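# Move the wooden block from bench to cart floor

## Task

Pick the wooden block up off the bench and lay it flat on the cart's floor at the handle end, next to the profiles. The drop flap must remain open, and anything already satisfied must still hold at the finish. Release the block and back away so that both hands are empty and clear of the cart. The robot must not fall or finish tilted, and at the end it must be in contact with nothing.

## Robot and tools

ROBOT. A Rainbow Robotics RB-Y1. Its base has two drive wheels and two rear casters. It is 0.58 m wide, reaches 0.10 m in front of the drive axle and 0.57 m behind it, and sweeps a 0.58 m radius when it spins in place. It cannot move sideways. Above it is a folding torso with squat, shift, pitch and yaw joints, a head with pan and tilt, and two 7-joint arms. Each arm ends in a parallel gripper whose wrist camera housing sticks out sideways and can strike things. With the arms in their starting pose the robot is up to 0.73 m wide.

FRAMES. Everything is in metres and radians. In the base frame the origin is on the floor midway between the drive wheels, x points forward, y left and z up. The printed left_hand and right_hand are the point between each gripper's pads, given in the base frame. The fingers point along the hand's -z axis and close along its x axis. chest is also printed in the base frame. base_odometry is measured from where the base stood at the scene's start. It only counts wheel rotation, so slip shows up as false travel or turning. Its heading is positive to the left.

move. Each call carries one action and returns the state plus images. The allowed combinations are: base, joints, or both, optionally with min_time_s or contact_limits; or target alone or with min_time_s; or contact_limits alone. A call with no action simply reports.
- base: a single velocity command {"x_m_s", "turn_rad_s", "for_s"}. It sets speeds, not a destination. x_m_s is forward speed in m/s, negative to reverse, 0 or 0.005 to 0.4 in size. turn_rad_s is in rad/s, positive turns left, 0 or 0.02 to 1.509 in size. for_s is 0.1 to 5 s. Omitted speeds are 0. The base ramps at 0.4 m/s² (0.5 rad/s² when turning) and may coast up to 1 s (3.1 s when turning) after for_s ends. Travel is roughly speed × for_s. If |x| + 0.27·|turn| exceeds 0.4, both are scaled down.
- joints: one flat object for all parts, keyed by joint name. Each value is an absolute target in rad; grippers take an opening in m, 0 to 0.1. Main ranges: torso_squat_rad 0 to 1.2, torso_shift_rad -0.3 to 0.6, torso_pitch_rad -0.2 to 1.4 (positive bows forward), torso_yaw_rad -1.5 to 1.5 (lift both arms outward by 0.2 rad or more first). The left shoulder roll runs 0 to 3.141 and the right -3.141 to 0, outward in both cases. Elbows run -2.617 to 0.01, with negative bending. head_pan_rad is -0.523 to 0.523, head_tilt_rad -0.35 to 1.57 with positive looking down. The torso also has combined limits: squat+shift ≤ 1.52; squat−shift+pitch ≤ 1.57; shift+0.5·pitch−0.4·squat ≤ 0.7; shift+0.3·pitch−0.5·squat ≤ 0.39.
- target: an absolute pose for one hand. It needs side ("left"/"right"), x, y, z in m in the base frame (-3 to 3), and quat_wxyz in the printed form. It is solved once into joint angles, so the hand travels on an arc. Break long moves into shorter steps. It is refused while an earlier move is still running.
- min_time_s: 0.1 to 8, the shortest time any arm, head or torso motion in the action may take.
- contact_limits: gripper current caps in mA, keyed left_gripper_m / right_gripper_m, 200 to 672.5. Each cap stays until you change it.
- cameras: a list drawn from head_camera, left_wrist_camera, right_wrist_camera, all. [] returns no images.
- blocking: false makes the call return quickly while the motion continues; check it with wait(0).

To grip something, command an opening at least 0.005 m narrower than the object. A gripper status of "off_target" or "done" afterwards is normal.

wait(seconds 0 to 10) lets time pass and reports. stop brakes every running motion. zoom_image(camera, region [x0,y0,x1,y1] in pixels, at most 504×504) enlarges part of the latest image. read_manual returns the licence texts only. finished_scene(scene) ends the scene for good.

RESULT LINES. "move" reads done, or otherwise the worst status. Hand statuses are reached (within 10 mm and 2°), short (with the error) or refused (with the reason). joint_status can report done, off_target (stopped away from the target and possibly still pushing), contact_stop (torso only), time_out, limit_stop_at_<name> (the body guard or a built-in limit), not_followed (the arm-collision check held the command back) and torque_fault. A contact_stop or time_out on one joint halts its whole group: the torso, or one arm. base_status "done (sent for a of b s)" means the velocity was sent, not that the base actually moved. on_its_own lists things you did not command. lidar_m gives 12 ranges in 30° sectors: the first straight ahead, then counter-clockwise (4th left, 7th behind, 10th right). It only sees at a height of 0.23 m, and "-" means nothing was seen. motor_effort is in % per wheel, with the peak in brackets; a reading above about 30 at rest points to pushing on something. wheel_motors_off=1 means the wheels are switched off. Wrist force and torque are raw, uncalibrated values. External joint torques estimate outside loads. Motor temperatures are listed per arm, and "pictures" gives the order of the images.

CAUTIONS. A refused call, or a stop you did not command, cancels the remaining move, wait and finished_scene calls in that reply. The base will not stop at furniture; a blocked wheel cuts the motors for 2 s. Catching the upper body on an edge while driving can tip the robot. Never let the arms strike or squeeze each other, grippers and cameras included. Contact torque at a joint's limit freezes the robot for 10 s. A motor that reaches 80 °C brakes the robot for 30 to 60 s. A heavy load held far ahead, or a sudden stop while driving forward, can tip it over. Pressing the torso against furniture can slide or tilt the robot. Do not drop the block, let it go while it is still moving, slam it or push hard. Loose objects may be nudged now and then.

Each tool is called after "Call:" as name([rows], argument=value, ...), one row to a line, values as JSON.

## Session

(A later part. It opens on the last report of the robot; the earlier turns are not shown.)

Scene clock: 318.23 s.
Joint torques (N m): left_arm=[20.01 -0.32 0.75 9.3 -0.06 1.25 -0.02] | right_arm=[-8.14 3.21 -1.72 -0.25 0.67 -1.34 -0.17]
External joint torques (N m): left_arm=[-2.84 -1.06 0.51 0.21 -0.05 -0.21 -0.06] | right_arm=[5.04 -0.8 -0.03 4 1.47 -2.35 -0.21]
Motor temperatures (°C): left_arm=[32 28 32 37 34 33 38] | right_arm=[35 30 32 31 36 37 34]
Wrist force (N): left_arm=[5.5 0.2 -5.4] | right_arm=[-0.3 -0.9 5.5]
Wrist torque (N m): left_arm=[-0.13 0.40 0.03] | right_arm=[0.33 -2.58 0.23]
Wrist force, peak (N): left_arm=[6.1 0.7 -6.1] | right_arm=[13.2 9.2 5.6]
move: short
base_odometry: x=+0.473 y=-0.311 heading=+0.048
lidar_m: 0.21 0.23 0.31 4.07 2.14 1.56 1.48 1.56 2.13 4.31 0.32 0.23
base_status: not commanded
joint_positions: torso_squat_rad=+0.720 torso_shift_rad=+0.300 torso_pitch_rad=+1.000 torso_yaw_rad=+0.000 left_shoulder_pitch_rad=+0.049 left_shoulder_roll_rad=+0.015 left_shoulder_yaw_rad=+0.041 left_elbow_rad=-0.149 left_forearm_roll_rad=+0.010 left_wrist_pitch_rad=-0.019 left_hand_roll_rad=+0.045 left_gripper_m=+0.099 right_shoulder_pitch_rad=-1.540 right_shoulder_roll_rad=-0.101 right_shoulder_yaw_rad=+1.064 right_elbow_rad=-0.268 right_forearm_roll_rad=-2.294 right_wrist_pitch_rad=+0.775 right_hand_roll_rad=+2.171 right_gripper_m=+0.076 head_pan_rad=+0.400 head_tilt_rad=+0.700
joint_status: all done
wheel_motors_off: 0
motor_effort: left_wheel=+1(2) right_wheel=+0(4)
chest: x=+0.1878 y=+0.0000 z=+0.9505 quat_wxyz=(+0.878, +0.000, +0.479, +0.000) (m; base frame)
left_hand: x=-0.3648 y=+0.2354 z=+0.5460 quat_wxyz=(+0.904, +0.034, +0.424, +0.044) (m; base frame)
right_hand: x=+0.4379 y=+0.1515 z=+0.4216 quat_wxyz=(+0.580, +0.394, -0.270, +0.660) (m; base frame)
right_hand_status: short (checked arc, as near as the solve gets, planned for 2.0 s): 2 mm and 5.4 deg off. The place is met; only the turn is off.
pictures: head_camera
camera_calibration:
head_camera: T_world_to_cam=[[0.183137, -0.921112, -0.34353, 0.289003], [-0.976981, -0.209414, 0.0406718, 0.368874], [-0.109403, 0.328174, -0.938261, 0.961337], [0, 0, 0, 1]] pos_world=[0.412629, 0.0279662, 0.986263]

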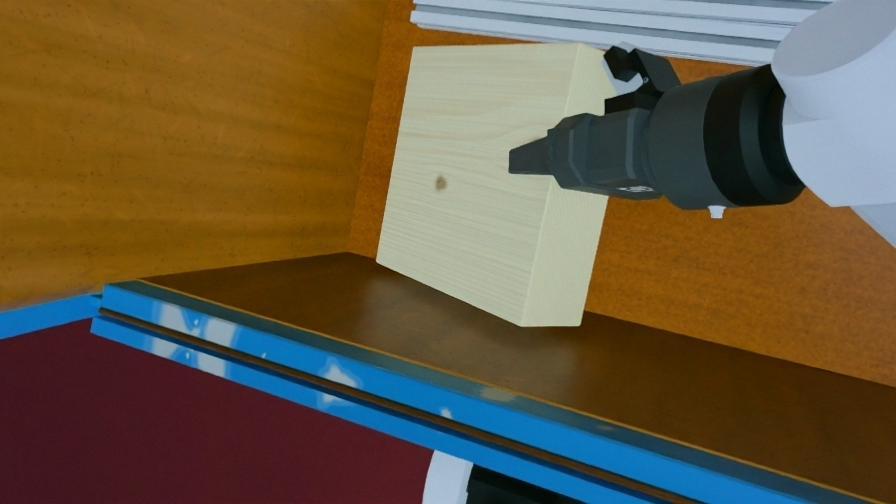

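Call:
move(target={"side":"right","x":0.438,"y":0.19,"z":0.475,"quat_wxyz":[0.6092,0.3590,-0.1768,0.6846]}, min_time_s=2, cameras=[])

Call:
move(target={"side":"right","x":0.445,"y":0.04,"z":0.5,"quat_wxyz":[0.6092,0.3590,-0.1768,0.6846]}, min_time_s=2, cameras=[])

Call:
move(joints={"torso_yaw_rad":0.3,"torso_pitch_rad":1.05,"left_shoulder_roll_rad":0.3}, min_time_s=2.5, cameras=["head_camera"])

Scene clock: 324.20 s.
Joint torques (N m): left_arm=[20.17 -0.28 1.05 9.38 -0.19 1.21 0.04] | right_arm=[-22.72 8.67 -8.64 -11.29 -3.03 -0.43 0.08]
External joint torques (N m): left_arm=[-2.69 -1.02 0.81 0.28 -0.18 -0.25 0] | right_arm=[-6.85 5.89 -3.13 -6.59 -2.44 -0.22 0.04]
Motor temperatures (°C): left_arm=[32 28 32 37 34 33 38] | right_arm=[35 30 32 31 36 37 34]
Wrist force (N): left_arm=[6.4 0.3 -5.8] | right_arm=[-16.9 -4.4 -14.6]
Wrist torque (N m): left_arm=[-0.16 0.53 0.05] | right_arm=[-0.28 1.11 -0.26]
Wrist force, peak (N): left_arm=[6.4 0.9 -6.0] | right_arm=[-19.4 -3.7 -14.3]
move: done
base_odometry: x=+0.473 y=-0.311 heading=+0.048
lidar_m: 0.22 0.22 0.31 4.06 2.13 1.55 1.48 1.57 2.14 4.31 0.34 0.23
base_status: not commanded
joint_positions: torso_squat_rad=+0.720 torso_shift_rad=+0.300 torso_pitch_rad=+1.000 torso_yaw_rad=+0.000 left_shoulder_pitch_rad=+0.049 left_shoulder_roll_rad=+0.015 left_shoulder_yaw_rad=+0.041 left_elbow_rad=-0.149 left_forearm_roll_rad=+0.010 left_wrist_pitch_rad=-0.019 left_hand_roll_rad=+0.045 left_gripper_m=+0.099 right_shoulder_pitch_rad=-1.737 right_shoulder_roll_rad=-0.297 right_shoulder_yaw_rad=+1.463 right_elbow_rad=-0.883 right_forearm_roll_rad=-1.944 right_wrist_pitch_rad=+0.547 right_hand_roll_rad=+1.196 right_gripper_m=+0.074 head_pan_rad=+0.400 head_tilt_rad=+0.700
joint_status: all done
wheel_motors_off: 0
motor_effort: left_wheel=+1(3) right_wheel=-1(3)
chest: x=+0.1881 y=+0.0001 z=+0.9503 quat_wxyz=(+0.877, +0.000, +0.480, +0.000) (m; base frame)
left_hand: x=-0.3648 y=+0.2354 z=+0.5461 quat_wxyz=(+0.904, +0.034, +0.424, +0.044) (m; base frame)
right_hand: x=+0.4378 y=+0.1885 z=+0.4736 quat_wxyz=(+0.607, +0.364, -0.176, +0.684) (m; base frame)
right_hand_status: reached (checked arc, planned for 2.0 s): 2 mm and 0.7 deg off.
pictures: none
No camera images: "cameras" was empty.

Scene clock: 326.53 s.
Joint torques (N m): left_arm=[20.37 -0.38 0.8 9.31 -0.03 1.41 -0.05] | right_arm=[-17.7 -1.3 -10.33 -11.77 -2.51 -1.17 -0.16]
External joint torques (N m): left_arm=[-2.49 -1.11 0.57 0.22 -0.03 -0.05 -0.09] | right_arm=[-4.01 2.9 -3.51 -6.94 -2 -0.91 -0.2]
Motor temperatures (°C): left_arm=[32 28 32 37 34 33 38] | right_arm=[35 30 32 31 36 37 34]
Wrist force (N): left_arm=[5.8 0.6 -5.4] | right_arm=[-17.5 -4.3 -14.6]
Wrist torque (N m): left_arm=[-0.23 0.47 0.06] | right_arm=[-0.24 1.13 -0.25]
Wrist force, peak (N): left_arm=[5.6 1.3 -6.5] | right_arm=[-18.0 -5.3 -15.1]
move: done
base_odometry: x=+0.473 y=-0.311 heading=+0.048
lidar_m: 0.22 0.24 0.32 4.08 2.15 1.56 1.48 1.57 2.13 4.29 0.34 0.24
base_status: not commanded
joint_positions: torso_squat_rad=+0.720 torso_shift_rad=+0.300 torso_pitch_rad=+1.000 torso_yaw_rad=+0.000 left_shoulder_pitch_rad=+0.049 left_shoulder_roll_rad=+0.015 left_shoulder_yaw_rad=+0.041 left_elbow_rad=-0.149 left_forearm_roll_rad=+0.010 left_wrist_pitch_rad=-0.019 left_hand_roll_rad=+0.045 left_gripper_m=+0.099 right_shoulder_pitch_rad=-1.668 right_shoulder_roll_rad=-0.858 right_shoulder_yaw_rad=+1.490 right_elbow_rad=-1.478 right_forearm_roll_rad=-1.914 right_wrist_pitch_rad=+0.492 right_hand_roll_rad=+1.162 right_gripper_m=+0.074 head_pan_rad=+0.400 head_tilt_rad=+0.700
joint_status: all done
wheel_motors_off: 0
motor_effort: left_wheel=+0(1) right_wheel=+1(3)
chest: x=+0.1881 y=+0.0001 z=+0.9503 quat_wxyz=(+0.877, +0.000, +0.480, +0.000) (m; base frame)
left_hand: x=-0.3648 y=+0.2354 z=+0.5461 quat_wxyz=(+0.904, +0.034, +0.424, +0.044) (m; base frame)
right_hand: x=+0.4448 y=+0.0392 z=+0.4992 quat_wxyz=(+0.609, +0.362, -0.176, +0.684) (m; base frame)
right_hand_status: reached (checked arc, planned for 2.0 s): 1 mm and 0.3 deg off.
pictures: none
No camera images: "cameras" was empty.

Scene clock: 329.33 s.
Joint torques (N m): left_arm=[21.07 10.25 1.59 9.09 -0.05 1.34 -0.07] | right_arm=[-11.1 25.21 -6.4 -29.12 -6.21 5.04 0.16]
External joint torques (N m): left_arm=[-2.8 -1.24 0.59 0.3 -0.1 -0.11 -0.12] | right_arm=[3.73 23.61 0.91 -22.79 -5.6 5.44 0.11]
Motor temperatures (°C): left_arm=[32 28 32 37 34 33 38] | right_arm=[35 30 32 32 36 37 34]
Wrist force (N): left_arm=[5.5 -1.6 -4.0] | right_arm=[-28.9 -22.0 3.5]
Wrist torque (N m): left_arm=[-0.11 0.43 0.00] | right_arm=[-4.45 3.05 -0.59]
Wrist force, peak (N): left_arm=[6.4 -0.1 -5.5] | right_arm=[-29.6 -25.4 8.1]
move: done
base_odometry: x=+0.473 y=-0.311 heading=+0.048
lidar_m: 0.22 0.21 0.31 4.06 2.14 1.55 1.49 1.56 2.13 4.30 0.32 0.23
base_status: not commanded
joint_positions: torso_squat_rad=+0.720 torso_shift_rad=+0.300 torso_pitch_rad=+1.050 torso_yaw_rad=+0.300 left_shoulder_pitch_rad=+0.049 left_shoulder_roll_rad=+0.300 left_shoulder_yaw_rad=+0.041 left_elbow_rad=-0.149 left_forearm_roll_rad=+0.010 left_wrist_pitch_rad=-0.019 left_hand_roll_rad=+0.045 left_gripper_m=+0.099 right_shoulder_pitch_rad=-1.670 right_shoulder_roll_rad=-0.863 right_shoulder_yaw_rad=+1.488 right_elbow_rad=-1.475 right_forearm_roll_rad=-1.913 right_wrist_pitch_rad=+0.490 right_hand_roll_rad=+1.162 right_gripper_m=+0.074 head_pan_rad=+0.400 head_tilt_rad=+0.700
joint_status: all done
wheel_motors_off: 0
motor_effort: left_wheel=-16(17) right_wheel=+3(4)
chest: x=+0.1961 y=+0.0000 z=+0.9371 quat_wxyz=(+0.856, +0.075, +0.496, +0.129) (m; base frame)
left_hand: x=-0.4137 y=+0.4408 z=+0.6964 quat_wxyz=(+0.860, +0.230, +0.448, +0.082) (m; base frame)
right_hand: x=+0.4176 y=+0.1887 z=+0.5022 quat_wxyz=(+0.510, +0.462, -0.220, +0.692) (m; base frame)
pictures: head_camera
camera_calibration:
head_camera: T_world_to_cam=[[0.292021, -0.765737, -0.573037, 0.47665], [-0.930563, -0.365839, 0.0146459, 0.392788], [-0.220854, 0.52897, -0.819399, 0.860148], [0, 0, 0, 1]] pos_world=[0.416289, 0.0536936, 0.97219]

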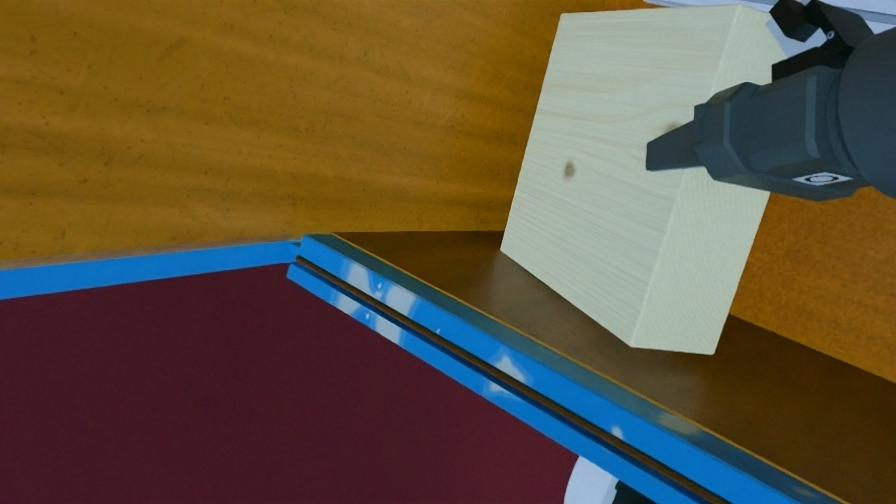

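Call:
move(target={"side":"right","x":0.44,"y":0.13,"z":0.50,"quat_wxyz":[0.6092,0.3590,-0.1768,0.6846]}, min_time_s=2, cameras=["head_camera"])

Scene clock: 332.43 s.
Joint torques (N m): left_arm=[21.23 10.25 1.73 8.97 -0.01 1.28 0.02] | right_arm=[-22.46 3.53 -12.37 -12.71 -0.91 -5.28 0.26]
External joint torques (N m): left_arm=[-2.64 -1.25 0.72 0.18 -0.05 -0.17 -0.02] | right_arm=[-7.71 3.69 -4.24 -7.2 -0.82 -4.03 0.22]
Motor temperatures (°C): left_arm=[32 28 32 37 34 33 38] | right_arm=[35 31 32 32 36 37 34]
Wrist force (N): left_arm=[5.6 -2.1 -4.9] | right_arm=[-16.9 -4.3 -15.1]
Wrist torque (N m): left_arm=[-0.01 0.46 0.03] | right_arm=[-0.18 1.04 -0.31]
Wrist force, peak (N): left_arm=[5.9 -2.0 -5.2] | right_arm=[-29.3 -21.9 3.6]
move: done
base_odometry: x=+0.473 y=-0.311 heading=+0.048
lidar_m: 0.21 0.23 0.31 4.08 2.15 1.54 1.49 1.57 2.12 4.30 0.32 0.24
base_status: not commanded
joint_positions: torso_squat_rad=+0.720 torso_shift_rad=+0.300 torso_pitch_rad=+1.051 torso_yaw_rad=+0.300 left_shoulder_pitch_rad=+0.049 left_shoulder_roll_rad=+0.300 left_shoulder_yaw_rad=+0.041 left_elbow_rad=-0.149 left_forearm_roll_rad=+0.010 left_wrist_pitch_rad=-0.019 left_hand_roll_rad=+0.045 left_gripper_m=+0.099 right_shoulder_pitch_rad=-1.867 right_shoulder_roll_rad=-1.048 right_shoulder_yaw_rad=+1.713 right_elbow_rad=-1.778 right_forearm_roll_rad=-1.279 right_wrist_pitch_rad=+0.446 right_hand_roll_rad=+0.265 right_gripper_m=+0.074 head_pan_rad=+0.400 head_tilt_rad=+0.700
joint_status: all done
wheel_motors_off: 0
motor_effort: left_wheel=-7(17) right_wheel=+1(5)
chest: x=+0.1961 y=+0.0001 z=+0.9370 quat_wxyz=(+0.855, +0.075, +0.496, +0.129) (m; base frame)
left_hand: x=-0.4138 y=+0.4407 z=+0.6966 quat_wxyz=(+0.860, +0.230, +0.448, +0.082) (m; base frame)
right_hand: x=+0.4401 y=+0.1292 z=+0.4984 quat_wxyz=(+0.608, +0.362, -0.174, +0.685) (m; base frame)
right_hand_status: reached (checked arc, planned for 2.0 s): 2 mm and 0.5 deg off.
pictures: head_camera
camera_calibration:
head_camera: T_world_to_cam=[[0.292082, -0.765521, -0.573293, 0.476794], [-0.930448, -0.366124, 0.0148418, 0.392698], [-0.221258, 0.529084, -0.819216, 0.859938], [0, 0, 0, 1]] pos_world=[0.416391, 0.0537928, 0.97199]

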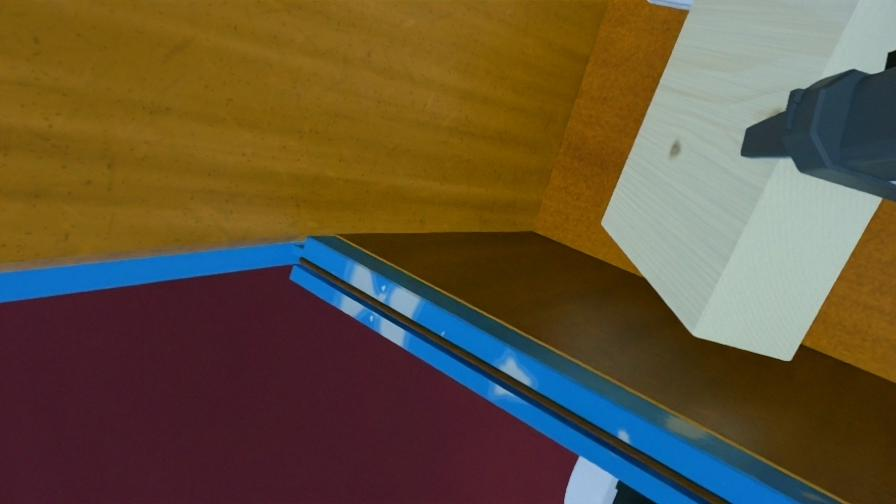

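Call:
move(joints={"head_pan_rad":0.05,"head_tilt_rad":0.55}, cameras=["head_camera"])

Scene clock: 334.03 s.
Joint torques (N m): left_arm=[21.29 10.31 1.76 8.95 -0.08 1.26 -0.02] | right_arm=[-22.13 3.43 -12.76 -12.82 -0.96 -5.17 0.12]
External joint torques (N m): left_arm=[-2.58 -1.19 0.76 0.15 -0.12 -0.19 -0.07] | right_arm=[-7.39 3.58 -4.63 -7.3 -0.87 -3.92 0.08]
Motor temperatures (°C): left_arm=[32 28 32 37 34 33 38] | right_arm=[35 30 32 32 36 37 34]
Wrist force (N): left_arm=[6.0 -2.1 -4.6] | right_arm=[-16.9 -3.9 -14.8]
Wrist torque (N m): left_arm=[0.00 0.51 0.01] | right_arm=[-0.24 1.10 -0.31]
Wrist force, peak (N): left_arm=[5.8 -2.0 -5.2] | right_arm=[-17.2 -4.0 -15.0]
move: done
base_odometry: x=+0.473 y=-0.311 heading=+0.048
lidar_m: 0.21 0.22 0.32 4.07 2.14 1.54 1.49 1.57 2.13 4.31 0.32 0.23
base_status: not commanded
joint_positions: torso_squat_rad=+0.720 torso_shift_rad=+0.300 torso_pitch_rad=+1.051 torso_yaw_rad=+0.300 left_shoulder_pitch_rad=+0.049 left_shoulder_roll_rad=+0.300 left_shoulder_yaw_rad=+0.041 left_elbow_rad=-0.149 left_forearm_roll_rad=+0.010 left_wrist_pitch_rad=-0.019 left_hand_roll_rad=+0.045 left_gripper_m=+0.099 right_shoulder_pitch_rad=-1.867 right_shoulder_roll_rad=-1.048 right_shoulder_yaw_rad=+1.713 right_elbow_rad=-1.778 right_forearm_roll_rad=-1.279 right_wrist_pitch_rad=+0.446 right_hand_roll_rad=+0.265 right_gripper_m=+0.074 head_pan_rad=+0.050 head_tilt_rad=+0.550
joint_status: all done
wheel_motors_off: 0
motor_effort: left_wheel=-8(8) right_wheel=+3(6)
chest: x=+0.1961 y=+0.0001 z=+0.9370 quat_wxyz=(+0.855, +0.075, +0.496, +0.129) (m; base frame)
left_hand: x=-0.4138 y=+0.4407 z=+0.6966 quat_wxyz=(+0.860, +0.230, +0.448, +0.082) (m; base frame)
right_hand: x=+0.4401 y=+0.1292 z=+0.4984 quat_wxyz=(+0.608, +0.362, -0.174, +0.685) (m; base frame)
pictures: head_camera
camera_calibration:
head_camera: T_world_to_cam=[[0.144635, -0.937846, -0.315478, 0.27149], [-0.989483, -0.137733, -0.0441948, 0.473698], [-0.00200369, 0.318552, -0.947903, 0.909047], [0, 0, 0, 1]] pos_world=[0.43127, 0.0302807, 0.968273]

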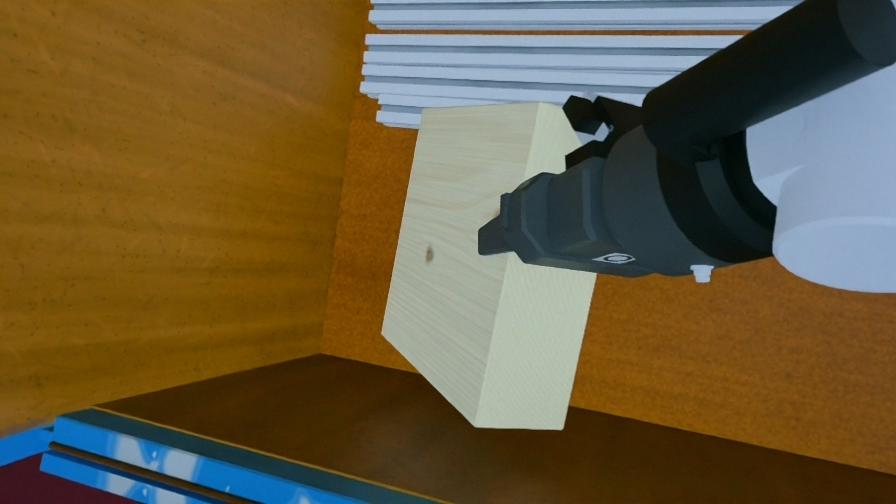

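Call:
move(target={"side":"right","x":0.44,"y":0.17,"z":0.50,"quat_wxyz":[0.5865,0.395,-0.1354,0.694]}, min_time_s=2, cameras=[])

Call:
move(target={"side":"right","x":0.44,"y":0.185,"z":0.467,"quat_wxyz":[0.5865,0.395,-0.1354,0.694]}, min_time_s=2, cameras=["head_camera"])

Scene clock: 339.60 s.
Joint torques (N m): left_arm=[21.24 10.51 1.81 9.08 0.03 1.19 0.06] | right_arm=[-24.47 7.56 -16.14 -10.62 -2.39 -3.48 0.56]
External joint torques (N m): left_arm=[-2.63 -0.99 0.81 0.28 -0.02 -0.26 0.02] | right_arm=[-7.95 6.16 -7.74 -5.55 -1.99 -2.6 0.52]
Motor temperatures (°C): left_arm=[32 28 32 37 34 33 38] | right_arm=[35 30 32 32 36 37 34]
Wrist force (N): left_arm=[5.9 -1.9 -4.4] | right_arm=[-16.6 -6.2 -14.4]
Wrist torque (N m): left_arm=[-0.04 0.48 0.04] | right_arm=[-0.31 1.07 -0.30]
Wrist force, peak (N): left_arm=[6.6 -1.6 -5.6] | right_arm=[-17.4 -4.0 -15.1]
move: done
base_odometry: x=+0.473 y=-0.311 heading=+0.048
lidar_m: 0.21 0.23 0.31 4.07 2.15 1.55 1.48 1.57 2.14 4.31 0.33 0.23
base_status: not commanded
joint_positions: torso_squat_rad=+0.720 torso_shift_rad=+0.300 torso_pitch_rad=+1.051 torso_yaw_rad=+0.300 left_shoulder_pitch_rad=+0.049 left_shoulder_roll_rad=+0.300 left_shoulder_yaw_rad=+0.041 left_elbow_rad=-0.149 left_forearm_roll_rad=+0.010 left_wrist_pitch_rad=-0.019 left_hand_roll_rad=+0.045 left_gripper_m=+0.099 right_shoulder_pitch_rad=-1.886 right_shoulder_roll_rad=-0.886 right_shoulder_yaw_rad=+1.671 right_elbow_rad=-1.558 right_forearm_roll_rad=-1.642 right_wrist_pitch_rad=+0.538 right_hand_roll_rad=+0.579 right_gripper_m=+0.074 head_pan_rad=+0.050 head_tilt_rad=+0.550
joint_status: all done
wheel_motors_off: 0
motor_effort: left_wheel=-7(8) right_wheel=+3(5)
chest: x=+0.1961 y=+0.0001 z=+0.9370 quat_wxyz=(+0.855, +0.075, +0.496, +0.129) (m; base frame)
left_hand: x=-0.4139 y=+0.4407 z=+0.6966 quat_wxyz=(+0.860, +0.230, +0.448, +0.082) (m; base frame)
right_hand: x=+0.4394 y=+0.1686 z=+0.4986 quat_wxyz=(+0.589, +0.392, -0.136, +0.693) (m; base frame)
right_hand_status: reached (checked arc, planned for 2.0 s): 2 mm and 0.5 deg off.
pictures: none
No camera images: "cameras" was empty.

Scene clock: 341.93 s.
Joint torques (N m): left_arm=[21.17 10.23 1.87 9.2 0.02 1.22 0.04] | right_arm=[-8.71 9.81 -6.59 -7.96 -3.58 1.61 -1.12]
External joint torques (N m): left_arm=[-2.69 -1.27 0.86 0.41 -0.03 -0.23 0] | right_arm=[8.01 7.56 1.19 -2.91 -3.11 2.3 -1.16]
Motor temperatures (°C): left_arm=[32 28 32 37 34 33 38] | right_arm=[35 30 32 32 36 37 34]
Wrist force (N): left_arm=[5.9 -2.4 -4.4] | right_arm=[-4.6 -3.1 9.0]
Wrist torque (N m): left_arm=[0.05 0.50 0.03] | right_arm=[-3.28 -0.05 1.36]
Wrist force, peak (N): left_arm=[6.5 -1.6 -4.8] | right_arm=[-17.0 -6.3 -14.2]
move: done
base_odometry: x=+0.473 y=-0.311 heading=+0.048
lidar_m: 0.21 0.22 0.30 4.09 2.15 1.55 1.49 1.57 2.13 4.31 0.32 0.23
base_status: not commanded
joint_positions: torso_squat_rad=+0.720 torso_shift_rad=+0.300 torso_pitch_rad=+1.050 torso_yaw_rad=+0.300 left_shoulder_pitch_rad=+0.049 left_shoulder_roll_rad=+0.300 left_shoulder_yaw_rad=+0.041 left_elbow_rad=-0.149 left_forearm_roll_rad=+0.010 left_wrist_pitch_rad=-0.019 left_hand_roll_rad=+0.045 left_gripper_m=+0.099 right_shoulder_pitch_rad=-1.821 right_shoulder_roll_rad=-0.786 right_shoulder_yaw_rad=+1.645 right_elbow_rad=-1.365 right_forearm_roll_rad=-1.743 right_wrist_pitch_rad=+0.535 right_hand_roll_rad=+0.755 right_gripper_m=+0.074 head_pan_rad=+0.050 head_tilt_rad=+0.550
joint_status: all done
wheel_motors_off: 0
motor_effort: left_wheel=-8(8) right_wheel=+4(6)
chest: x=+0.1959 y=+0.0000 z=+0.9373 quat_wxyz=(+0.856, +0.075, +0.495, +0.129) (m; base frame)
left_hand: x=-0.4139 y=+0.4407 z=+0.6964 quat_wxyz=(+0.860, +0.230, +0.448, +0.082) (m; base frame)
right_hand: x=+0.4418 y=+0.1846 z=+0.4681 quat_wxyz=(+0.589, +0.391, -0.138, +0.694) (m; base frame)
right_hand_status: reached (checked arc, planned for 2.0 s): 2 mm and 0.6 deg off.
pictures: head_camera
camera_calibration:
head_camera: T_world_to_cam=[[0.144792, -0.93782, -0.315483, 0.271503], [-0.989461, -0.137622, -0.0450137, 0.474183], [-0.00120273, 0.318676, -0.947863, 0.909067], [0, 0, 0, 1]] pos_world=[0.430968, 0.0301808, 0.968671]

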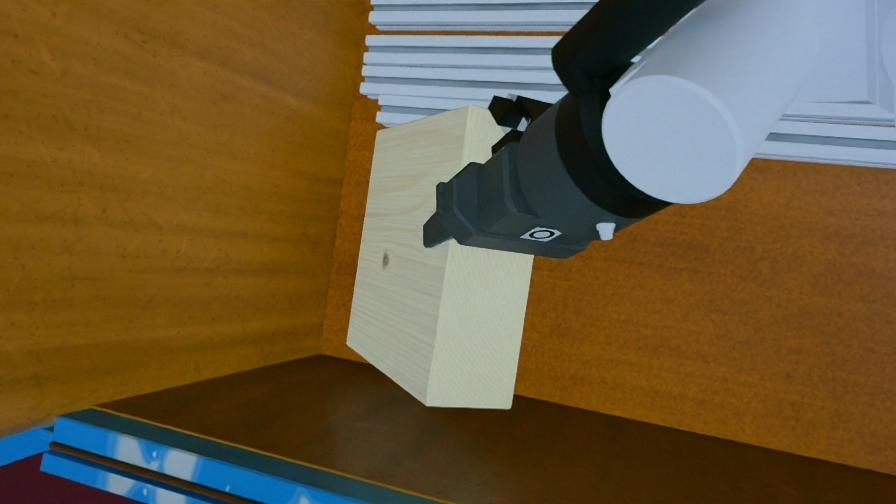

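Call:
move(target={"side":"right","x":0.441,"y":0.161,"z":0.444,"quat_wxyz":[0.5574,0.4349,-0.1835,0.6828]}, min_time_s=1.5, cameras=[])

Call:
move(target={"side":"right","x":0.441,"y":0.142,"z":0.427,"quat_wxyz":[0.5299,0.4682,-0.2248,0.6705]}, min_time_s=1.5, cameras=[])

Call:
move(target={"side":"right","x":0.441,"y":0.124,"z":0.405,"quat_wxyz":[0.4959,0.504,-0.271,0.6531]}, min_time_s=1.5, cameras=["head_camera"])

Scene clock: 347.43 s.
Joint torques (N m): left_arm=[20.92 10.16 1.9 9.05 -0.06 1.2 0.04] | right_arm=[-10.47 -3.75 -5.82 -1.34 -1.18 1.06 -2.18]
External joint torques (N m): left_arm=[-2.94 -1.35 0.89 0.26 -0.11 -0.25 -0.01] | right_arm=[4.27 -4.81 0.71 4.49 -0.5 1.22 -2.21]
Motor temperatures (°C): left_arm=[32 28 32 37 34 33 38] | right_arm=[35 30 32 32 36 37 34]
Wrist force (N): left_arm=[5.4 -2.1 -4.4] | right_arm=[1.7 1.9 -1.6]
Wrist torque (N m): left_arm=[-0.06 0.44 0.08] | right_arm=[-0.40 -2.07 2.49]
Wrist force, peak (N): left_arm=[6.6 -2.9 -4.4] | right_arm=[1.2 5.9 28.5]
move: done
base_odometry: x=+0.473 y=-0.311 heading=+0.048
lidar_m: 0.21 0.22 0.31 4.06 2.14 1.55 1.48 1.56 2.14 4.30 0.33 0.23
base_status: not commanded
joint_positions: torso_squat_rad=+0.720 torso_shift_rad=+0.300 torso_pitch_rad=+1.050 torso_yaw_rad=+0.300 left_shoulder_pitch_rad=+0.049 left_shoulder_roll_rad=+0.300 left_shoulder_yaw_rad=+0.041 left_elbow_rad=-0.149 left_forearm_roll_rad=+0.010 left_wrist_pitch_rad=-0.019 left_hand_roll_rad=+0.045 left_gripper_m=+0.099 right_shoulder_pitch_rad=-1.618 right_shoulder_roll_rad=-0.840 right_shoulder_yaw_rad=+1.464 right_elbow_rad=-1.285 right_forearm_roll_rad=-1.961 right_wrist_pitch_rad=+0.548 right_hand_roll_rad=+1.228 right_gripper_m=+0.074 head_pan_rad=+0.050 head_tilt_rad=+0.550
joint_status: all done
wheel_motors_off: 0
motor_effort: left_wheel=-3(10) right_wheel=+6(7)
chest: x=+0.1959 y=+0.0000 z=+0.9373 quat_wxyz=(+0.856, +0.075, +0.496, +0.129) (m; base frame)
left_hand: x=-0.4140 y=+0.4407 z=+0.6966 quat_wxyz=(+0.860, +0.230, +0.448, +0.082) (m; base frame)
right_hand: x=+0.4404 y=+0.1623 z=+0.4456 quat_wxyz=(+0.559, +0.433, -0.186, +0.683) (m; base frame)
right_hand_status: reached (checked arc, planned for 1.5 s): 2 mm and 0.4 deg off.
pictures: none
No camera images: "cameras" was empty.

Scene clock: 349.27 s.
Joint torques (N m): left_arm=[21.22 10.04 1.74 9.08 -0.08 1.34 0.02] | right_arm=[-13.1 4.13 -7.25 -9.39 -1.83 2.22 0.47]
External joint torques (N m): left_arm=[-2.64 -1.46 0.73 0.28 -0.13 -0.11 -0.02] | right_arm=[0.03 3.97 -2.01 -3.32 -0.91 1.78 0.42]
Motor temperatures (°C): left_arm=[32 28 32 37 34 33 38] | right_arm=[35 30 32 32 36 37 34]
Wrist force (N): left_arm=[5.3 -1.5 -3.9] | right_arm=[-10.4 -4.1 -4.2]
Wrist torque (N m): left_arm=[-0.08 0.44 0.04] | right_arm=[-0.68 -0.19 -0.25]
Wrist force, peak (N): left_arm=[6.1 -2.7 -4.8] | right_arm=[-11.2 -2.4 -9.2]
move: done
base_odometry: x=+0.473 y=-0.311 heading=+0.048
lidar_m: 0.21 0.23 0.31 4.06 2.14 1.56 1.49 1.56 2.13 4.30 0.33 0.22
base_status: not commanded
joint_positions: torso_squat_rad=+0.720 torso_shift_rad=+0.300 torso_pitch_rad=+1.050 torso_yaw_rad=+0.300 left_shoulder_pitch_rad=+0.049 left_shoulder_roll_rad=+0.300 left_shoulder_yaw_rad=+0.041 left_elbow_rad=-0.149 left_forearm_roll_rad=+0.010 left_wrist_pitch_rad=-0.019 left_hand_roll_rad=+0.045 left_gripper_m=+0.099 right_shoulder_pitch_rad=-1.450 right_shoulder_roll_rad=-0.828 right_shoulder_yaw_rad=+1.263 right_elbow_rad=-1.138 right_forearm_roll_rad=-2.145 right_wrist_pitch_rad=+0.669 right_hand_roll_rad=+1.641 right_gripper_m=+0.074 head_pan_rad=+0.050 head_tilt_rad=+0.550
joint_status: all done
wheel_motors_off: 0
motor_effort: left_wheel=-3(4) right_wheel=+3(5)
chest: x=+0.1960 y=+0.0000 z=+0.9372 quat_wxyz=(+0.856, +0.075, +0.496, +0.129) (m; base frame)
left_hand: x=-0.4139 y=+0.4407 z=+0.6966 quat_wxyz=(+0.860, +0.230, +0.448, +0.082) (m; base frame)
right_hand: x=+0.4411 y=+0.1414 z=+0.4265 quat_wxyz=(+0.531, +0.467, -0.225, +0.670) (m; base frame)
right_hand_status: reached (checked arc, planned for 1.5 s): 1 mm and 0.3 deg off.
pictures: none
No camera images: "cameras" was empty.

Scene clock: 351.10 s.
Joint torques (N m): left_arm=[21.18 9.95 2.01 9.01 -0.03 1.32 0.15] | right_arm=[-14.59 5.98 -7.55 -11.03 -3.83 3.97 0.21]
External joint torques (N m): left_arm=[-2.68 -1.55 1 0.22 -0.08 -0.13 0.1] | right_arm=[-2.59 5.89 -3.91 -5.54 -2.75 2.94 0.16]
Motor temperatures (°C): left_arm=[32 28 32 37 34 33 38] | right_arm=[35 30 32 32 36 37 34]
Wrist force (N): left_arm=[4.7 -1.8 -4.6] | right_arm=[-18.1 -2.2 -6.2]
Wrist torque (N m): left_arm=[-0.07 0.37 0.03] | right_arm=[-0.46 1.17 -0.01]
Wrist force, peak (N): left_arm=[6.2 -2.1 -4.6] | right_arm=[-20.0 -3.1 -9.3]
move: done
base_odometry: x=+0.473 y=-0.311 heading=+0.048
lidar_m: 0.21 0.23 0.29 4.08 2.14 1.56 1.47 1.56 2.14 4.30 0.33 0.23
base_status: not commanded
joint_positions: torso_squat_rad=+0.720 torso_shift_rad=+0.300 torso_pitch_rad=+1.050 torso_yaw_rad=+0.300 left_shoulder_pitch_rad=+0.049 left_shoulder_roll_rad=+0.300 left_shoulder_yaw_rad=+0.041 left_elbow_rad=-0.149 left_forearm_roll_rad=+0.010 left_wrist_pitch_rad=-0.019 left_hand_roll_rad=+0.045 left_gripper_m=+0.099 right_shoulder_pitch_rad=-1.349 right_shoulder_roll_rad=-0.727 right_shoulder_yaw_rad=+1.086 right_elbow_rad=-0.835 right_forearm_roll_rad=-2.309 right_wrist_pitch_rad=+0.890 right_hand_roll_rad=+2.054 right_gripper_m=+0.074 head_pan_rad=+0.050 head_tilt_rad=+0.550
joint_status: all done
wheel_motors_off: 0
motor_effort: left_wheel=-3(4) right_wheel=+3(5)
chest: x=+0.1961 y=+0.0001 z=+0.9371 quat_wxyz=(+0.856, +0.075, +0.496, +0.129) (m; base frame)
left_hand: x=-0.4139 y=+0.4407 z=+0.6966 quat_wxyz=(+0.860, +0.230, +0.448, +0.082) (m; base frame)
right_hand: x=+0.4407 y=+0.1227 z=+0.4042 quat_wxyz=(+0.499, +0.501, -0.270, +0.654) (m; base frame)
right_hand_status: reached (checked arc, planned for 1.5 s): 1 mm and 0.5 deg off.
pictures: head_camera
camera_calibration:
head_camera: T_world_to_cam=[[0.144786, -0.937763, -0.315654, 0.271639], [-0.989461, -0.137802, -0.0444628, 0.473855], [-0.00180214, 0.318765, -0.947832, 0.908979], [0, 0, 0, 1]] pos_world=[0.43117, 0.0302801, 0.968372]

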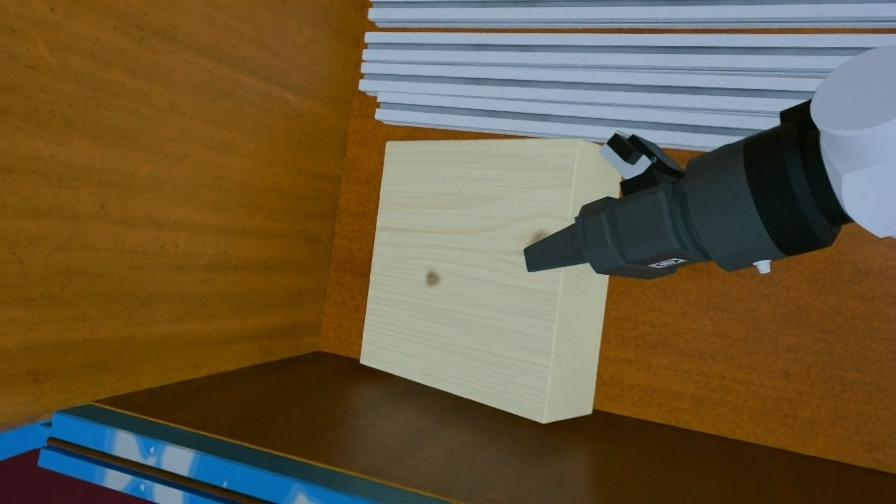

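Call:
move(target={"side":"right","x":0.441,"y":0.111,"z":0.376,"quat_wxyz":[0.4643,0.5334,-0.3104,0.6353]}, min_time_s=1.5, cameras=["head_camera"])

Scene clock: 354.20 s.
Joint torques (N m): left_arm=[21.1 9.66 1.86 9.09 -0.07 1.28 -0.02] | right_arm=[-16.76 6.42 -4.51 -7.03 -2.95 4.32 0.44]
External joint torques (N m): left_arm=[-2.77 -1.84 0.85 0.29 -0.12 -0.17 -0.07] | right_arm=[-4.77 4.88 -2.88 -3.5 -2.02 2.86 0.39]
Motor temperatures (°C): left_arm=[32 28 32 37 34 33 38] | right_arm=[35 30 32 32 36 37 34]
Wrist force (N): left_arm=[5.4 -1.8 -4.6] | right_arm=[-16.5 0.5 -4.4]
Wrist torque (N m): left_arm=[-0.06 0.41 0.02] | right_arm=[-0.19 0.76 -0.30]
Wrist force, peak (N): left_arm=[6.2 -2.4 -4.8] | right_arm=[-23.5 -3.0 -5.9]
move: short
base_odometry: x=+0.473 y=-0.311 heading=+0.048
lidar_m: 0.21 0.22 0.31 4.07 2.13 1.57 1.48 1.56 2.13 4.31 0.33 0.23
base_status: not commanded
joint_positions: torso_squat_rad=+0.720 torso_shift_rad=+0.300 torso_pitch_rad=+1.050 torso_yaw_rad=+0.300 left_shoulder_pitch_rad=+0.049 left_shoulder_roll_rad=+0.300 left_shoulder_yaw_rad=+0.041 left_elbow_rad=-0.149 left_forearm_roll_rad=+0.010 left_wrist_pitch_rad=-0.019 left_hand_roll_rad=+0.045 left_gripper_m=+0.099 right_shoulder_pitch_rad=-1.397 right_shoulder_roll_rad=-0.505 right_shoulder_yaw_rad=+0.984 right_elbow_rad=-0.266 right_forearm_roll_rad=-2.410 right_wrist_pitch_rad=+1.138 right_hand_roll_rad=+2.437 right_gripper_m=+0.075 head_pan_rad=+0.050 head_tilt_rad=+0.550
joint_status: all done
wheel_motors_off: 0
motor_effort: left_wheel=-4(5) right_wheel=+3(5)
chest: x=+0.1960 y=+0.0000 z=+0.9371 quat_wxyz=(+0.856, +0.075, +0.496, +0.129) (m; base frame)
left_hand: x=-0.4139 y=+0.4407 z=+0.6967 quat_wxyz=(+0.860, +0.230, +0.448, +0.082) (m; base frame)
right_hand: x=+0.4404 y=+0.1097 z=+0.3756 quat_wxyz=(+0.488, +0.500, -0.308, +0.646) (m; base frame)
right_hand_status: short (checked arc, as near as the solve gets, planned for 1.5 s): 1 mm and 4.8 deg off. The place is met; only the turn is off.
pictures: head_camera
camera_calibration:
head_camera: T_world_to_cam=[[0.144727, -0.937772, -0.315656, 0.271666], [-0.98947, -0.137746, -0.0444429, 0.473838], [-0.00180297, 0.318764, -0.947832, 0.90898], [0, 0, 0, 1]] pos_world=[0.43117, 0.0302802, 0.968372]

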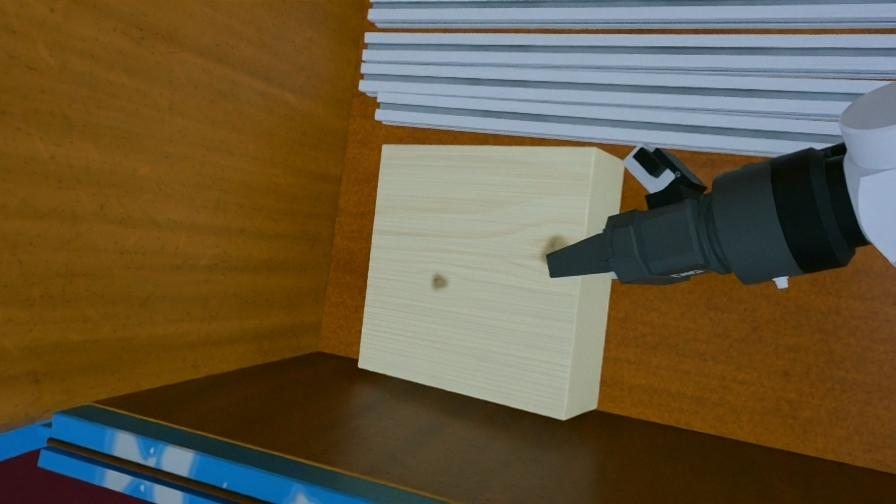

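Call:
move(joints={"right_gripper_m":0.082}, cameras=["head_camera"])

Call:
move(joints={"right_gripper_m":0.1}, cameras=["head_camera","right_wrist_camera"])

Scene clock: 359.30 s.
Joint torques (N m): left_arm=[21.08 10.12 1.92 9.02 -0.02 1.31 0.09] | right_arm=[-16.05 5.8 -4.75 -6.54 -2.26 3.33 0.28]
External joint torques (N m): left_arm=[-2.79 -1.38 0.91 0.22 -0.07 -0.14 0.04] | right_arm=[-4.06 4.26 -3.12 -3.01 -1.34 1.88 0.23]
Motor temperatures (°C): left_arm=[32 28 32 37 34 33 38] | right_arm=[35 30 32 32 36 37 34]
Wrist force (N): left_arm=[5.8 -1.8 -4.7] | right_arm=[-11.5 0.3 -1.8]
Wrist torque (N m): left_arm=[-0.04 0.45 0.01] | right_arm=[-0.27 -0.04 -0.11]
Wrist force, peak (N): left_arm=[6.1 -1.8 -5.0] | right_arm=[-17.2 0.6 -4.9]
move: done
base_odometry: x=+0.473 y=-0.311 heading=+0.048
lidar_m: 0.21 0.23 0.30 4.08 2.13 1.56 1.49 1.56 2.14 4.30 0.33 0.23
base_status: not commanded
joint_positions: torso_squat_rad=+0.720 torso_shift_rad=+0.300 torso_pitch_rad=+1.050 torso_yaw_rad=+0.300 left_shoulder_pitch_rad=+0.049 left_shoulder_roll_rad=+0.300 left_shoulder_yaw_rad=+0.041 left_elbow_rad=-0.149 left_forearm_roll_rad=+0.010 left_wrist_pitch_rad=-0.019 left_hand_roll_rad=+0.045 left_gripper_m=+0.099 right_shoulder_pitch_rad=-1.397 right_shoulder_roll_rad=-0.505 right_shoulder_yaw_rad=+0.984 right_elbow_rad=-0.266 right_forearm_roll_rad=-2.410 right_wrist_pitch_rad=+1.139 right_hand_roll_rad=+2.437 right_gripper_m=+0.082 head_pan_rad=+0.050 head_tilt_rad=+0.550
joint_status: all done
wheel_motors_off: 0
motor_effort: left_wheel=-4(4) right_wheel=+5(5)
chest: x=+0.1960 y=+0.0000 z=+0.9371 quat_wxyz=(+0.856, +0.075, +0.496, +0.129) (m; base frame)
left_hand: x=-0.4139 y=+0.4407 z=+0.6966 quat_wxyz=(+0.860, +0.230, +0.448, +0.082) (m; base frame)
right_hand: x=+0.4404 y=+0.1098 z=+0.3758 quat_wxyz=(+0.488, +0.500, -0.308, +0.646) (m; base frame)
pictures: head_camera
camera_calibration:
head_camera: T_world_to_cam=[[0.144727, -0.937772, -0.315656, 0.271666], [-0.98947, -0.137746, -0.0444429, 0.473838], [-0.00180297, 0.318764, -0.947832, 0.90898], [0, 0, 0, 1]] pos_world=[0.43117, 0.0302802, 0.968372]

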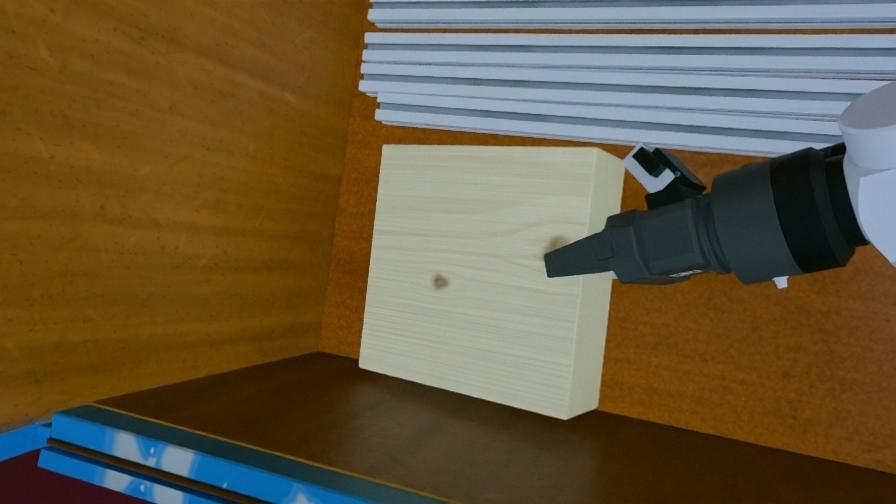

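Scene clock: 359.97 s.
Joint torques (N m): left_arm=[21.36 9.76 1.94 9 -0.03 1.31 0.05] | right_arm=[-15.89 4.32 -4.41 -5.72 -2.04 3.17 0.35]
External joint torques (N m): left_arm=[-2.51 -1.74 0.94 0.21 -0.07 -0.14 0] | right_arm=[-3.89 2.76 -2.78 -2.18 -1.11 1.71 0.3]
Motor temperatures (°C): left_arm=[32 28 32 37 34 33 38] | right_arm=[35 30 32 32 36 37 34]
Wrist force (N): left_arm=[5.9 -0.6 -3.5] | right_arm=[-11.0 -0.3 -4.4]
Wrist torque (N m): left_arm=[-0.20 0.46 0.05] | right_arm=[-0.31 -0.21 -0.05]
Wrist force, peak (N): left_arm=[6.0 -1.8 -5.5] | right_arm=[-11.4 -0.6 -5.6]
move: done
base_odometry: x=+0.473 y=-0.311 heading=+0.048
lidar_m: 0.21 0.21 0.32 4.06 2.14 1.55 1.49 1.58 2.13 4.32 0.34 0.23
base_status: not commanded
joint_positions: torso_squat_rad=+0.720 torso_shift_rad=+0.300 torso_pitch_rad=+1.050 torso_yaw_rad=+0.300 left_shoulder_pitch_rad=+0.049 left_shoulder_roll_rad=+0.300 left_shoulder_yaw_rad=+0.041 left_elbow_rad=-0.149 left_forearm_roll_rad=+0.010 left_wrist_pitch_rad=-0.019 left_hand_roll_rad=+0.045 left_gripper_m=+0.099 right_shoulder_pitch_rad=-1.397 right_shoulder_roll_rad=-0.505 right_shoulder_yaw_rad=+0.984 right_elbow_rad=-0.266 right_forearm_roll_rad=-2.410 right_wrist_pitch_rad=+1.139 right_hand_roll_rad=+2.437 right_gripper_m=+0.099 head_pan_rad=+0.050 head_tilt_rad=+0.550
joint_status: all done
wheel_motors_off: 0
motor_effort: left_wheel=-3(5) right_wheel=+2(5)
chest: x=+0.1960 y=+0.0000 z=+0.9371 quat_wxyz=(+0.856, +0.075, +0.496, +0.129) (m; base frame)
left_hand: x=-0.4139 y=+0.4407 z=+0.6966 quat_wxyz=(+0.860, +0.230, +0.448, +0.082) (m; base frame)
right_hand: x=+0.4403 y=+0.1101 z=+0.3760 quat_wxyz=(+0.487, +0.500, -0.309, +0.646) (m; base frame)
pictures: head_camera, right_wrist_camera
camera_calibration:
head_camera: T_world_to_cam=[[0.144727, -0.937772, -0.315656, 0.271666], [-0.98947, -0.137746, -0.0444429, 0.473838], [-0.00180297, 0.318764, -0.947832, 0.90898], [0, 0, 0, 1]] pos_world=[0.43117, 0.0302802, 0.968372]
right_wrist_camera: T_world_to_cam=[[0.0424293, -0.287563, -0.956821, 0.371439], [-0.632202, -0.749299, 0.19716, 0.313811], [-0.773641, 0.596539, -0.21359, 0.427392], [0, 0, 0, 1]] pos_world=[0.51328, 0.0869948, 0.384817]

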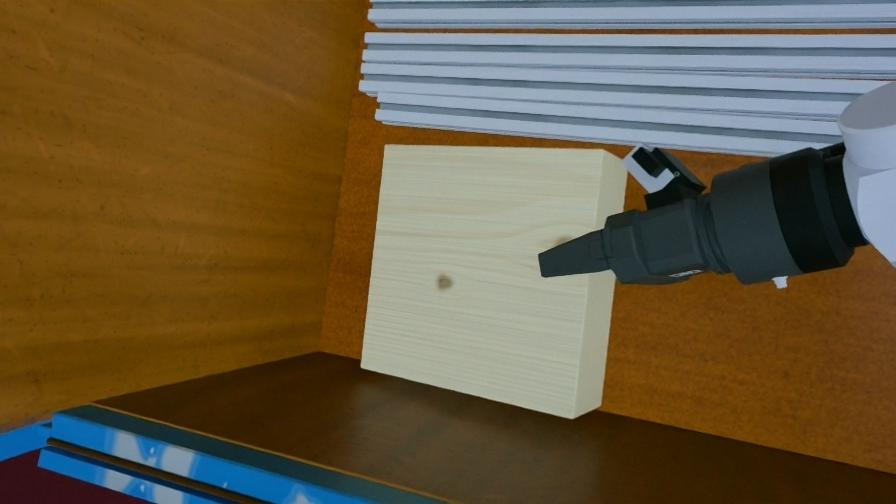

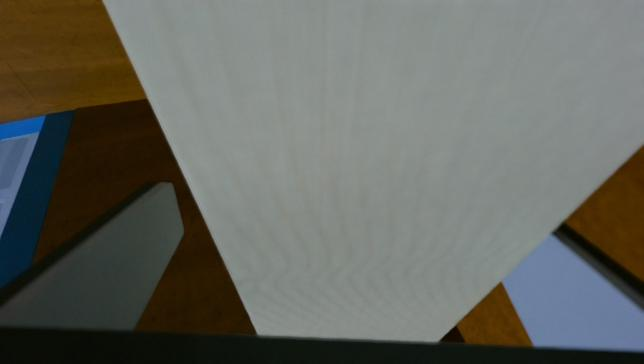

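Call:
move(target={"side":"right","x":0.445,"y":0.092,"z":0.36,"quat_wxyz":[0.5329,0.4647,-0.2865,0.6465]}, min_time_s=2, cameras=["head_camera","right_wrist_camera"])

Call:
move(target={"side":"right","x":0.45,"y":0.082,"z":0.354,"quat_wxyz":[0.5811,0.4028,-0.2794,0.6495]}, min_time_s=2, cameras=["head_camera","right_wrist_camera"])

Scene clock: 364.50 s.
Joint torques (N m): left_arm=[21.21 9.89 2.02 9.01 0.05 1.37 0.01] | right_arm=[-9.62 -0.67 -1.29 -5.3 -0.95 1.33 -0.15]
External joint torques (N m): left_arm=[-2.66 -1.62 1.01 0.22 0 -0.08 -0.03] | right_arm=[1.27 -0.47 1.22 -0.89 -0.02 0.07 -0.2]
Motor temperatures (°C): left_arm=[32 28 32 37 34 33 38] | right_arm=[35 30 32 31 36 37 34]
Wrist force (N): left_arm=[5.4 -1.7 -4.1] | right_arm=[-3.6 1.1 -1.1]
Wrist torque (N m): left_arm=[-0.08 0.42 -0.01] | right_arm=[-0.27 -0.04 -0.09]
Wrist force, peak (N): left_arm=[6.1 -2.5 -5.1] | right_arm=[-13.4 1.3 0.3]
move: done
base_odometry: x=+0.473 y=-0.311 heading=+0.048
lidar_m: 0.21 0.23 0.32 4.08 2.12 1.55 1.48 1.56 2.12 4.31 0.33 0.23
base_status: not commanded
joint_positions: torso_squat_rad=+0.720 torso_shift_rad=+0.300 torso_pitch_rad=+1.050 torso_yaw_rad=+0.300 left_shoulder_pitch_rad=+0.049 left_shoulder_roll_rad=+0.300 left_shoulder_yaw_rad=+0.041 left_elbow_rad=-0.149 left_forearm_roll_rad=+0.010 left_wrist_pitch_rad=-0.019 left_hand_roll_rad=+0.045 left_gripper_m=+0.099 right_shoulder_pitch_rad=-1.306 right_shoulder_roll_rad=-0.660 right_shoulder_yaw_rad=+1.016 right_elbow_rad=-0.586 right_forearm_roll_rad=-2.379 right_wrist_pitch_rad=+0.935 right_hand_roll_rad=+2.262 right_gripper_m=+0.099 head_pan_rad=+0.050 head_tilt_rad=+0.550
joint_status: all done
wheel_motors_off: 0
motor_effort: left_wheel=-4(4) right_wheel=+3(5)
chest: x=+0.1960 y=+0.0000 z=+0.9372 quat_wxyz=(+0.856, +0.075, +0.496, +0.129) (m; base frame)
left_hand: x=-0.4139 y=+0.4407 z=+0.6966 quat_wxyz=(+0.860, +0.230, +0.448, +0.082) (m; base frame)
right_hand: x=+0.4449 y=+0.0923 z=+0.3606 quat_wxyz=(+0.529, +0.471, -0.288, +0.645) (m; base frame)
right_hand_status: reached (checked arc, planned for 2.0 s): 1 mm and 0.8 deg off.
pictures: head_camera, right_wrist_camera
camera_calibration:
head_camera: T_world_to_cam=[[0.144725, -0.937776, -0.315642, 0.271654], [-0.98947, -0.137713, -0.0445362, 0.473927], [-0.001703, 0.318764, -0.947833, 0.908936], [0, 0, 0, 1]] pos_world=[0.431169, 0.0302803, 0.968372]
right_wrist_camera: T_world_to_cam=[[0.0164644, -0.380695, -0.924554, 0.35995], [-0.668172, -0.692082, 0.273074, 0.289723], [-0.743825, 0.613265, -0.265765, 0.442352], [0, 0, 0, 1]] pos_world=[0.516691, 0.0662641, 0.37124]

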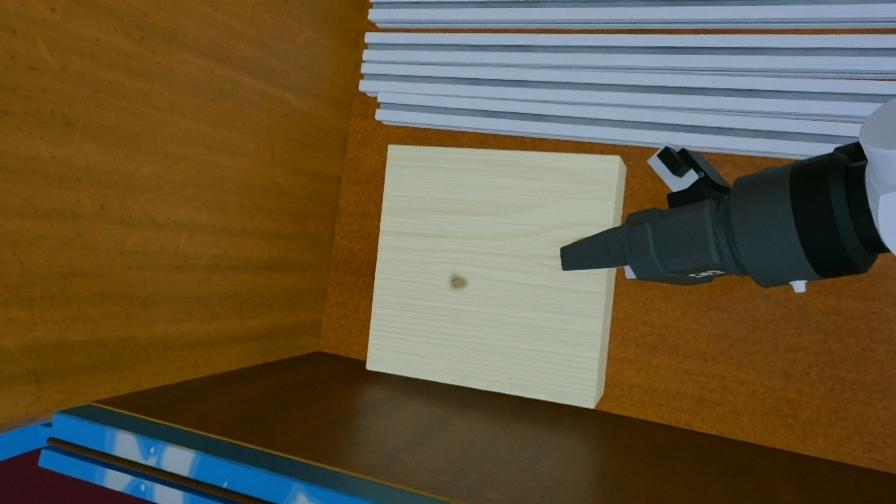

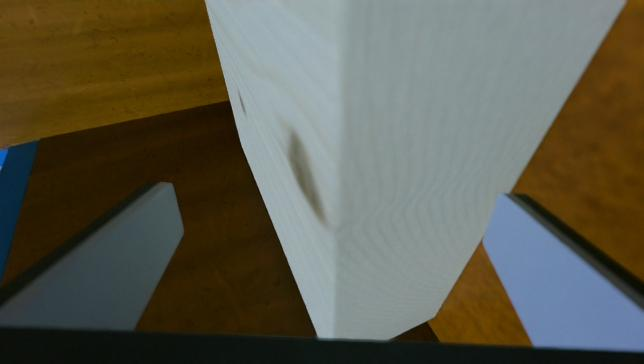

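Scene clock: 366.83 s.
Joint torques (N m): left_arm=[21.18 9.89 2.07 8.93 0.04 1.3 -0.02] | right_arm=[-8.64 -2.01 -2 -6.7 -0.76 0.72 -0.27]
External joint torques (N m): left_arm=[-2.69 -1.61 1.07 0.13 -0.01 -0.15 -0.06] | right_arm=[1.15 -0.37 1.54 -1.23 -0.03 -0.13 -0.31]
Motor temperatures (°C): left_arm=[32 28 32 37 34 33 38] | right_arm=[35 30 32 31 36 37 34]
Wrist force (N): left_arm=[5.3 -1.3 -4.4] | right_arm=[-3.1 1.2 -1.4]
Wrist torque (N m): left_arm=[-0.18 0.39 0.00] | right_arm=[-0.26 0.00 -0.13]
Wrist force, peak (N): left_arm=[6.3 -1.9 -5.0] | right_arm=[-4.3 1.3 -1.1]
move: done
base_odometry: x=+0.473 y=-0.311 heading=+0.048
lidar_m: 0.22 0.24 0.31 4.06 2.13 1.56 1.49 1.57 2.12 4.30 0.34 0.23
base_status: not commanded
joint_positions: torso_squat_rad=+0.720 torso_shift_rad=+0.300 torso_pitch_rad=+1.050 torso_yaw_rad=+0.300 left_shoulder_pitch_rad=+0.049 left_shoulder_roll_rad=+0.300 left_shoulder_yaw_rad=+0.041 left_elbow_rad=-0.149 left_forearm_roll_rad=+0.010 left_wrist_pitch_rad=-0.019 left_hand_roll_rad=+0.045 left_gripper_m=+0.099 right_shoulder_pitch_rad=-1.234 right_shoulder_roll_rad=-0.827 right_shoulder_yaw_rad=+1.094 right_elbow_rad=-0.968 right_forearm_roll_rad=-2.294 right_wrist_pitch_rad=+0.595 right_hand_roll_rad=+2.031 right_gripper_m=+0.099 head_pan_rad=+0.050 head_tilt_rad=+0.550
joint_status: all done
wheel_motors_off: 0
motor_effort: left_wheel=-3(4) right_wheel=+2(5)
chest: x=+0.1960 y=+0.0000 z=+0.9372 quat_wxyz=(+0.856, +0.075, +0.496, +0.129) (m; base frame)
left_hand: x=-0.4139 y=+0.4407 z=+0.6966 quat_wxyz=(+0.860, +0.230, +0.448, +0.082) (m; base frame)
right_hand: x=+0.4502 y=+0.0822 z=+0.3545 quat_wxyz=(+0.580, +0.405, -0.282, +0.648) (m; base frame)
right_hand_status: reached (checked arc, planned for 2.0 s): 1 mm and 0.4 deg off.
pictures: head_camera, right_wrist_camera
camera_calibration:
head_camera: T_world_to_cam=[[0.144725, -0.937776, -0.315642, 0.271654], [-0.98947, -0.137713, -0.0445362, 0.473927], [-0.001703, 0.318764, -0.947833, 0.908936], [0, 0, 0, 1]] pos_world=[0.431169, 0.0302803, 0.968372]
right_wrist_camera: T_world_to_cam=[[0.0224731, -0.496014, -0.868023, 0.337061], [-0.743459, -0.588775, 0.317195, 0.297797], [-0.668403, 0.638212, -0.381998, 0.456077], [0, 0, 0, 1]] pos_world=[0.518668, 0.0514487, 0.372337]

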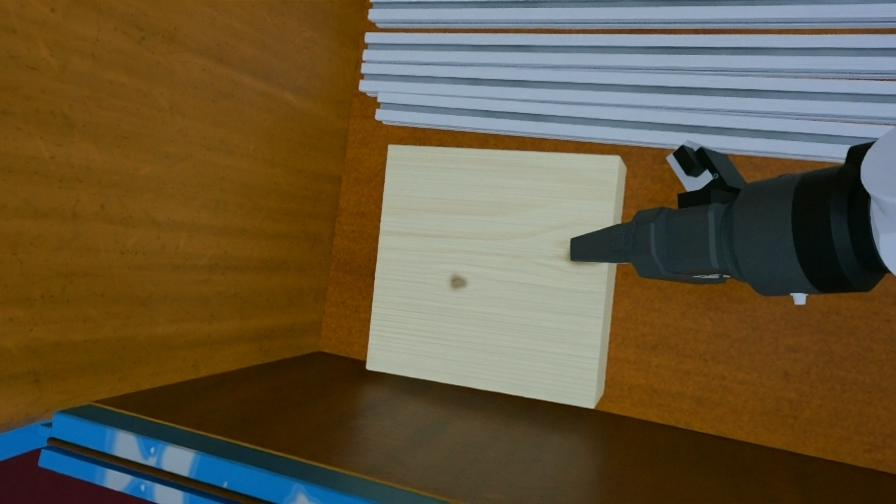

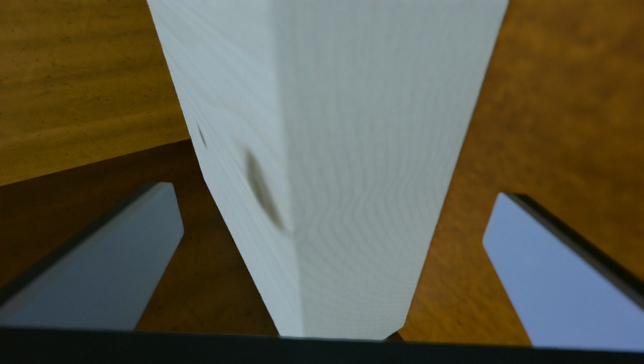

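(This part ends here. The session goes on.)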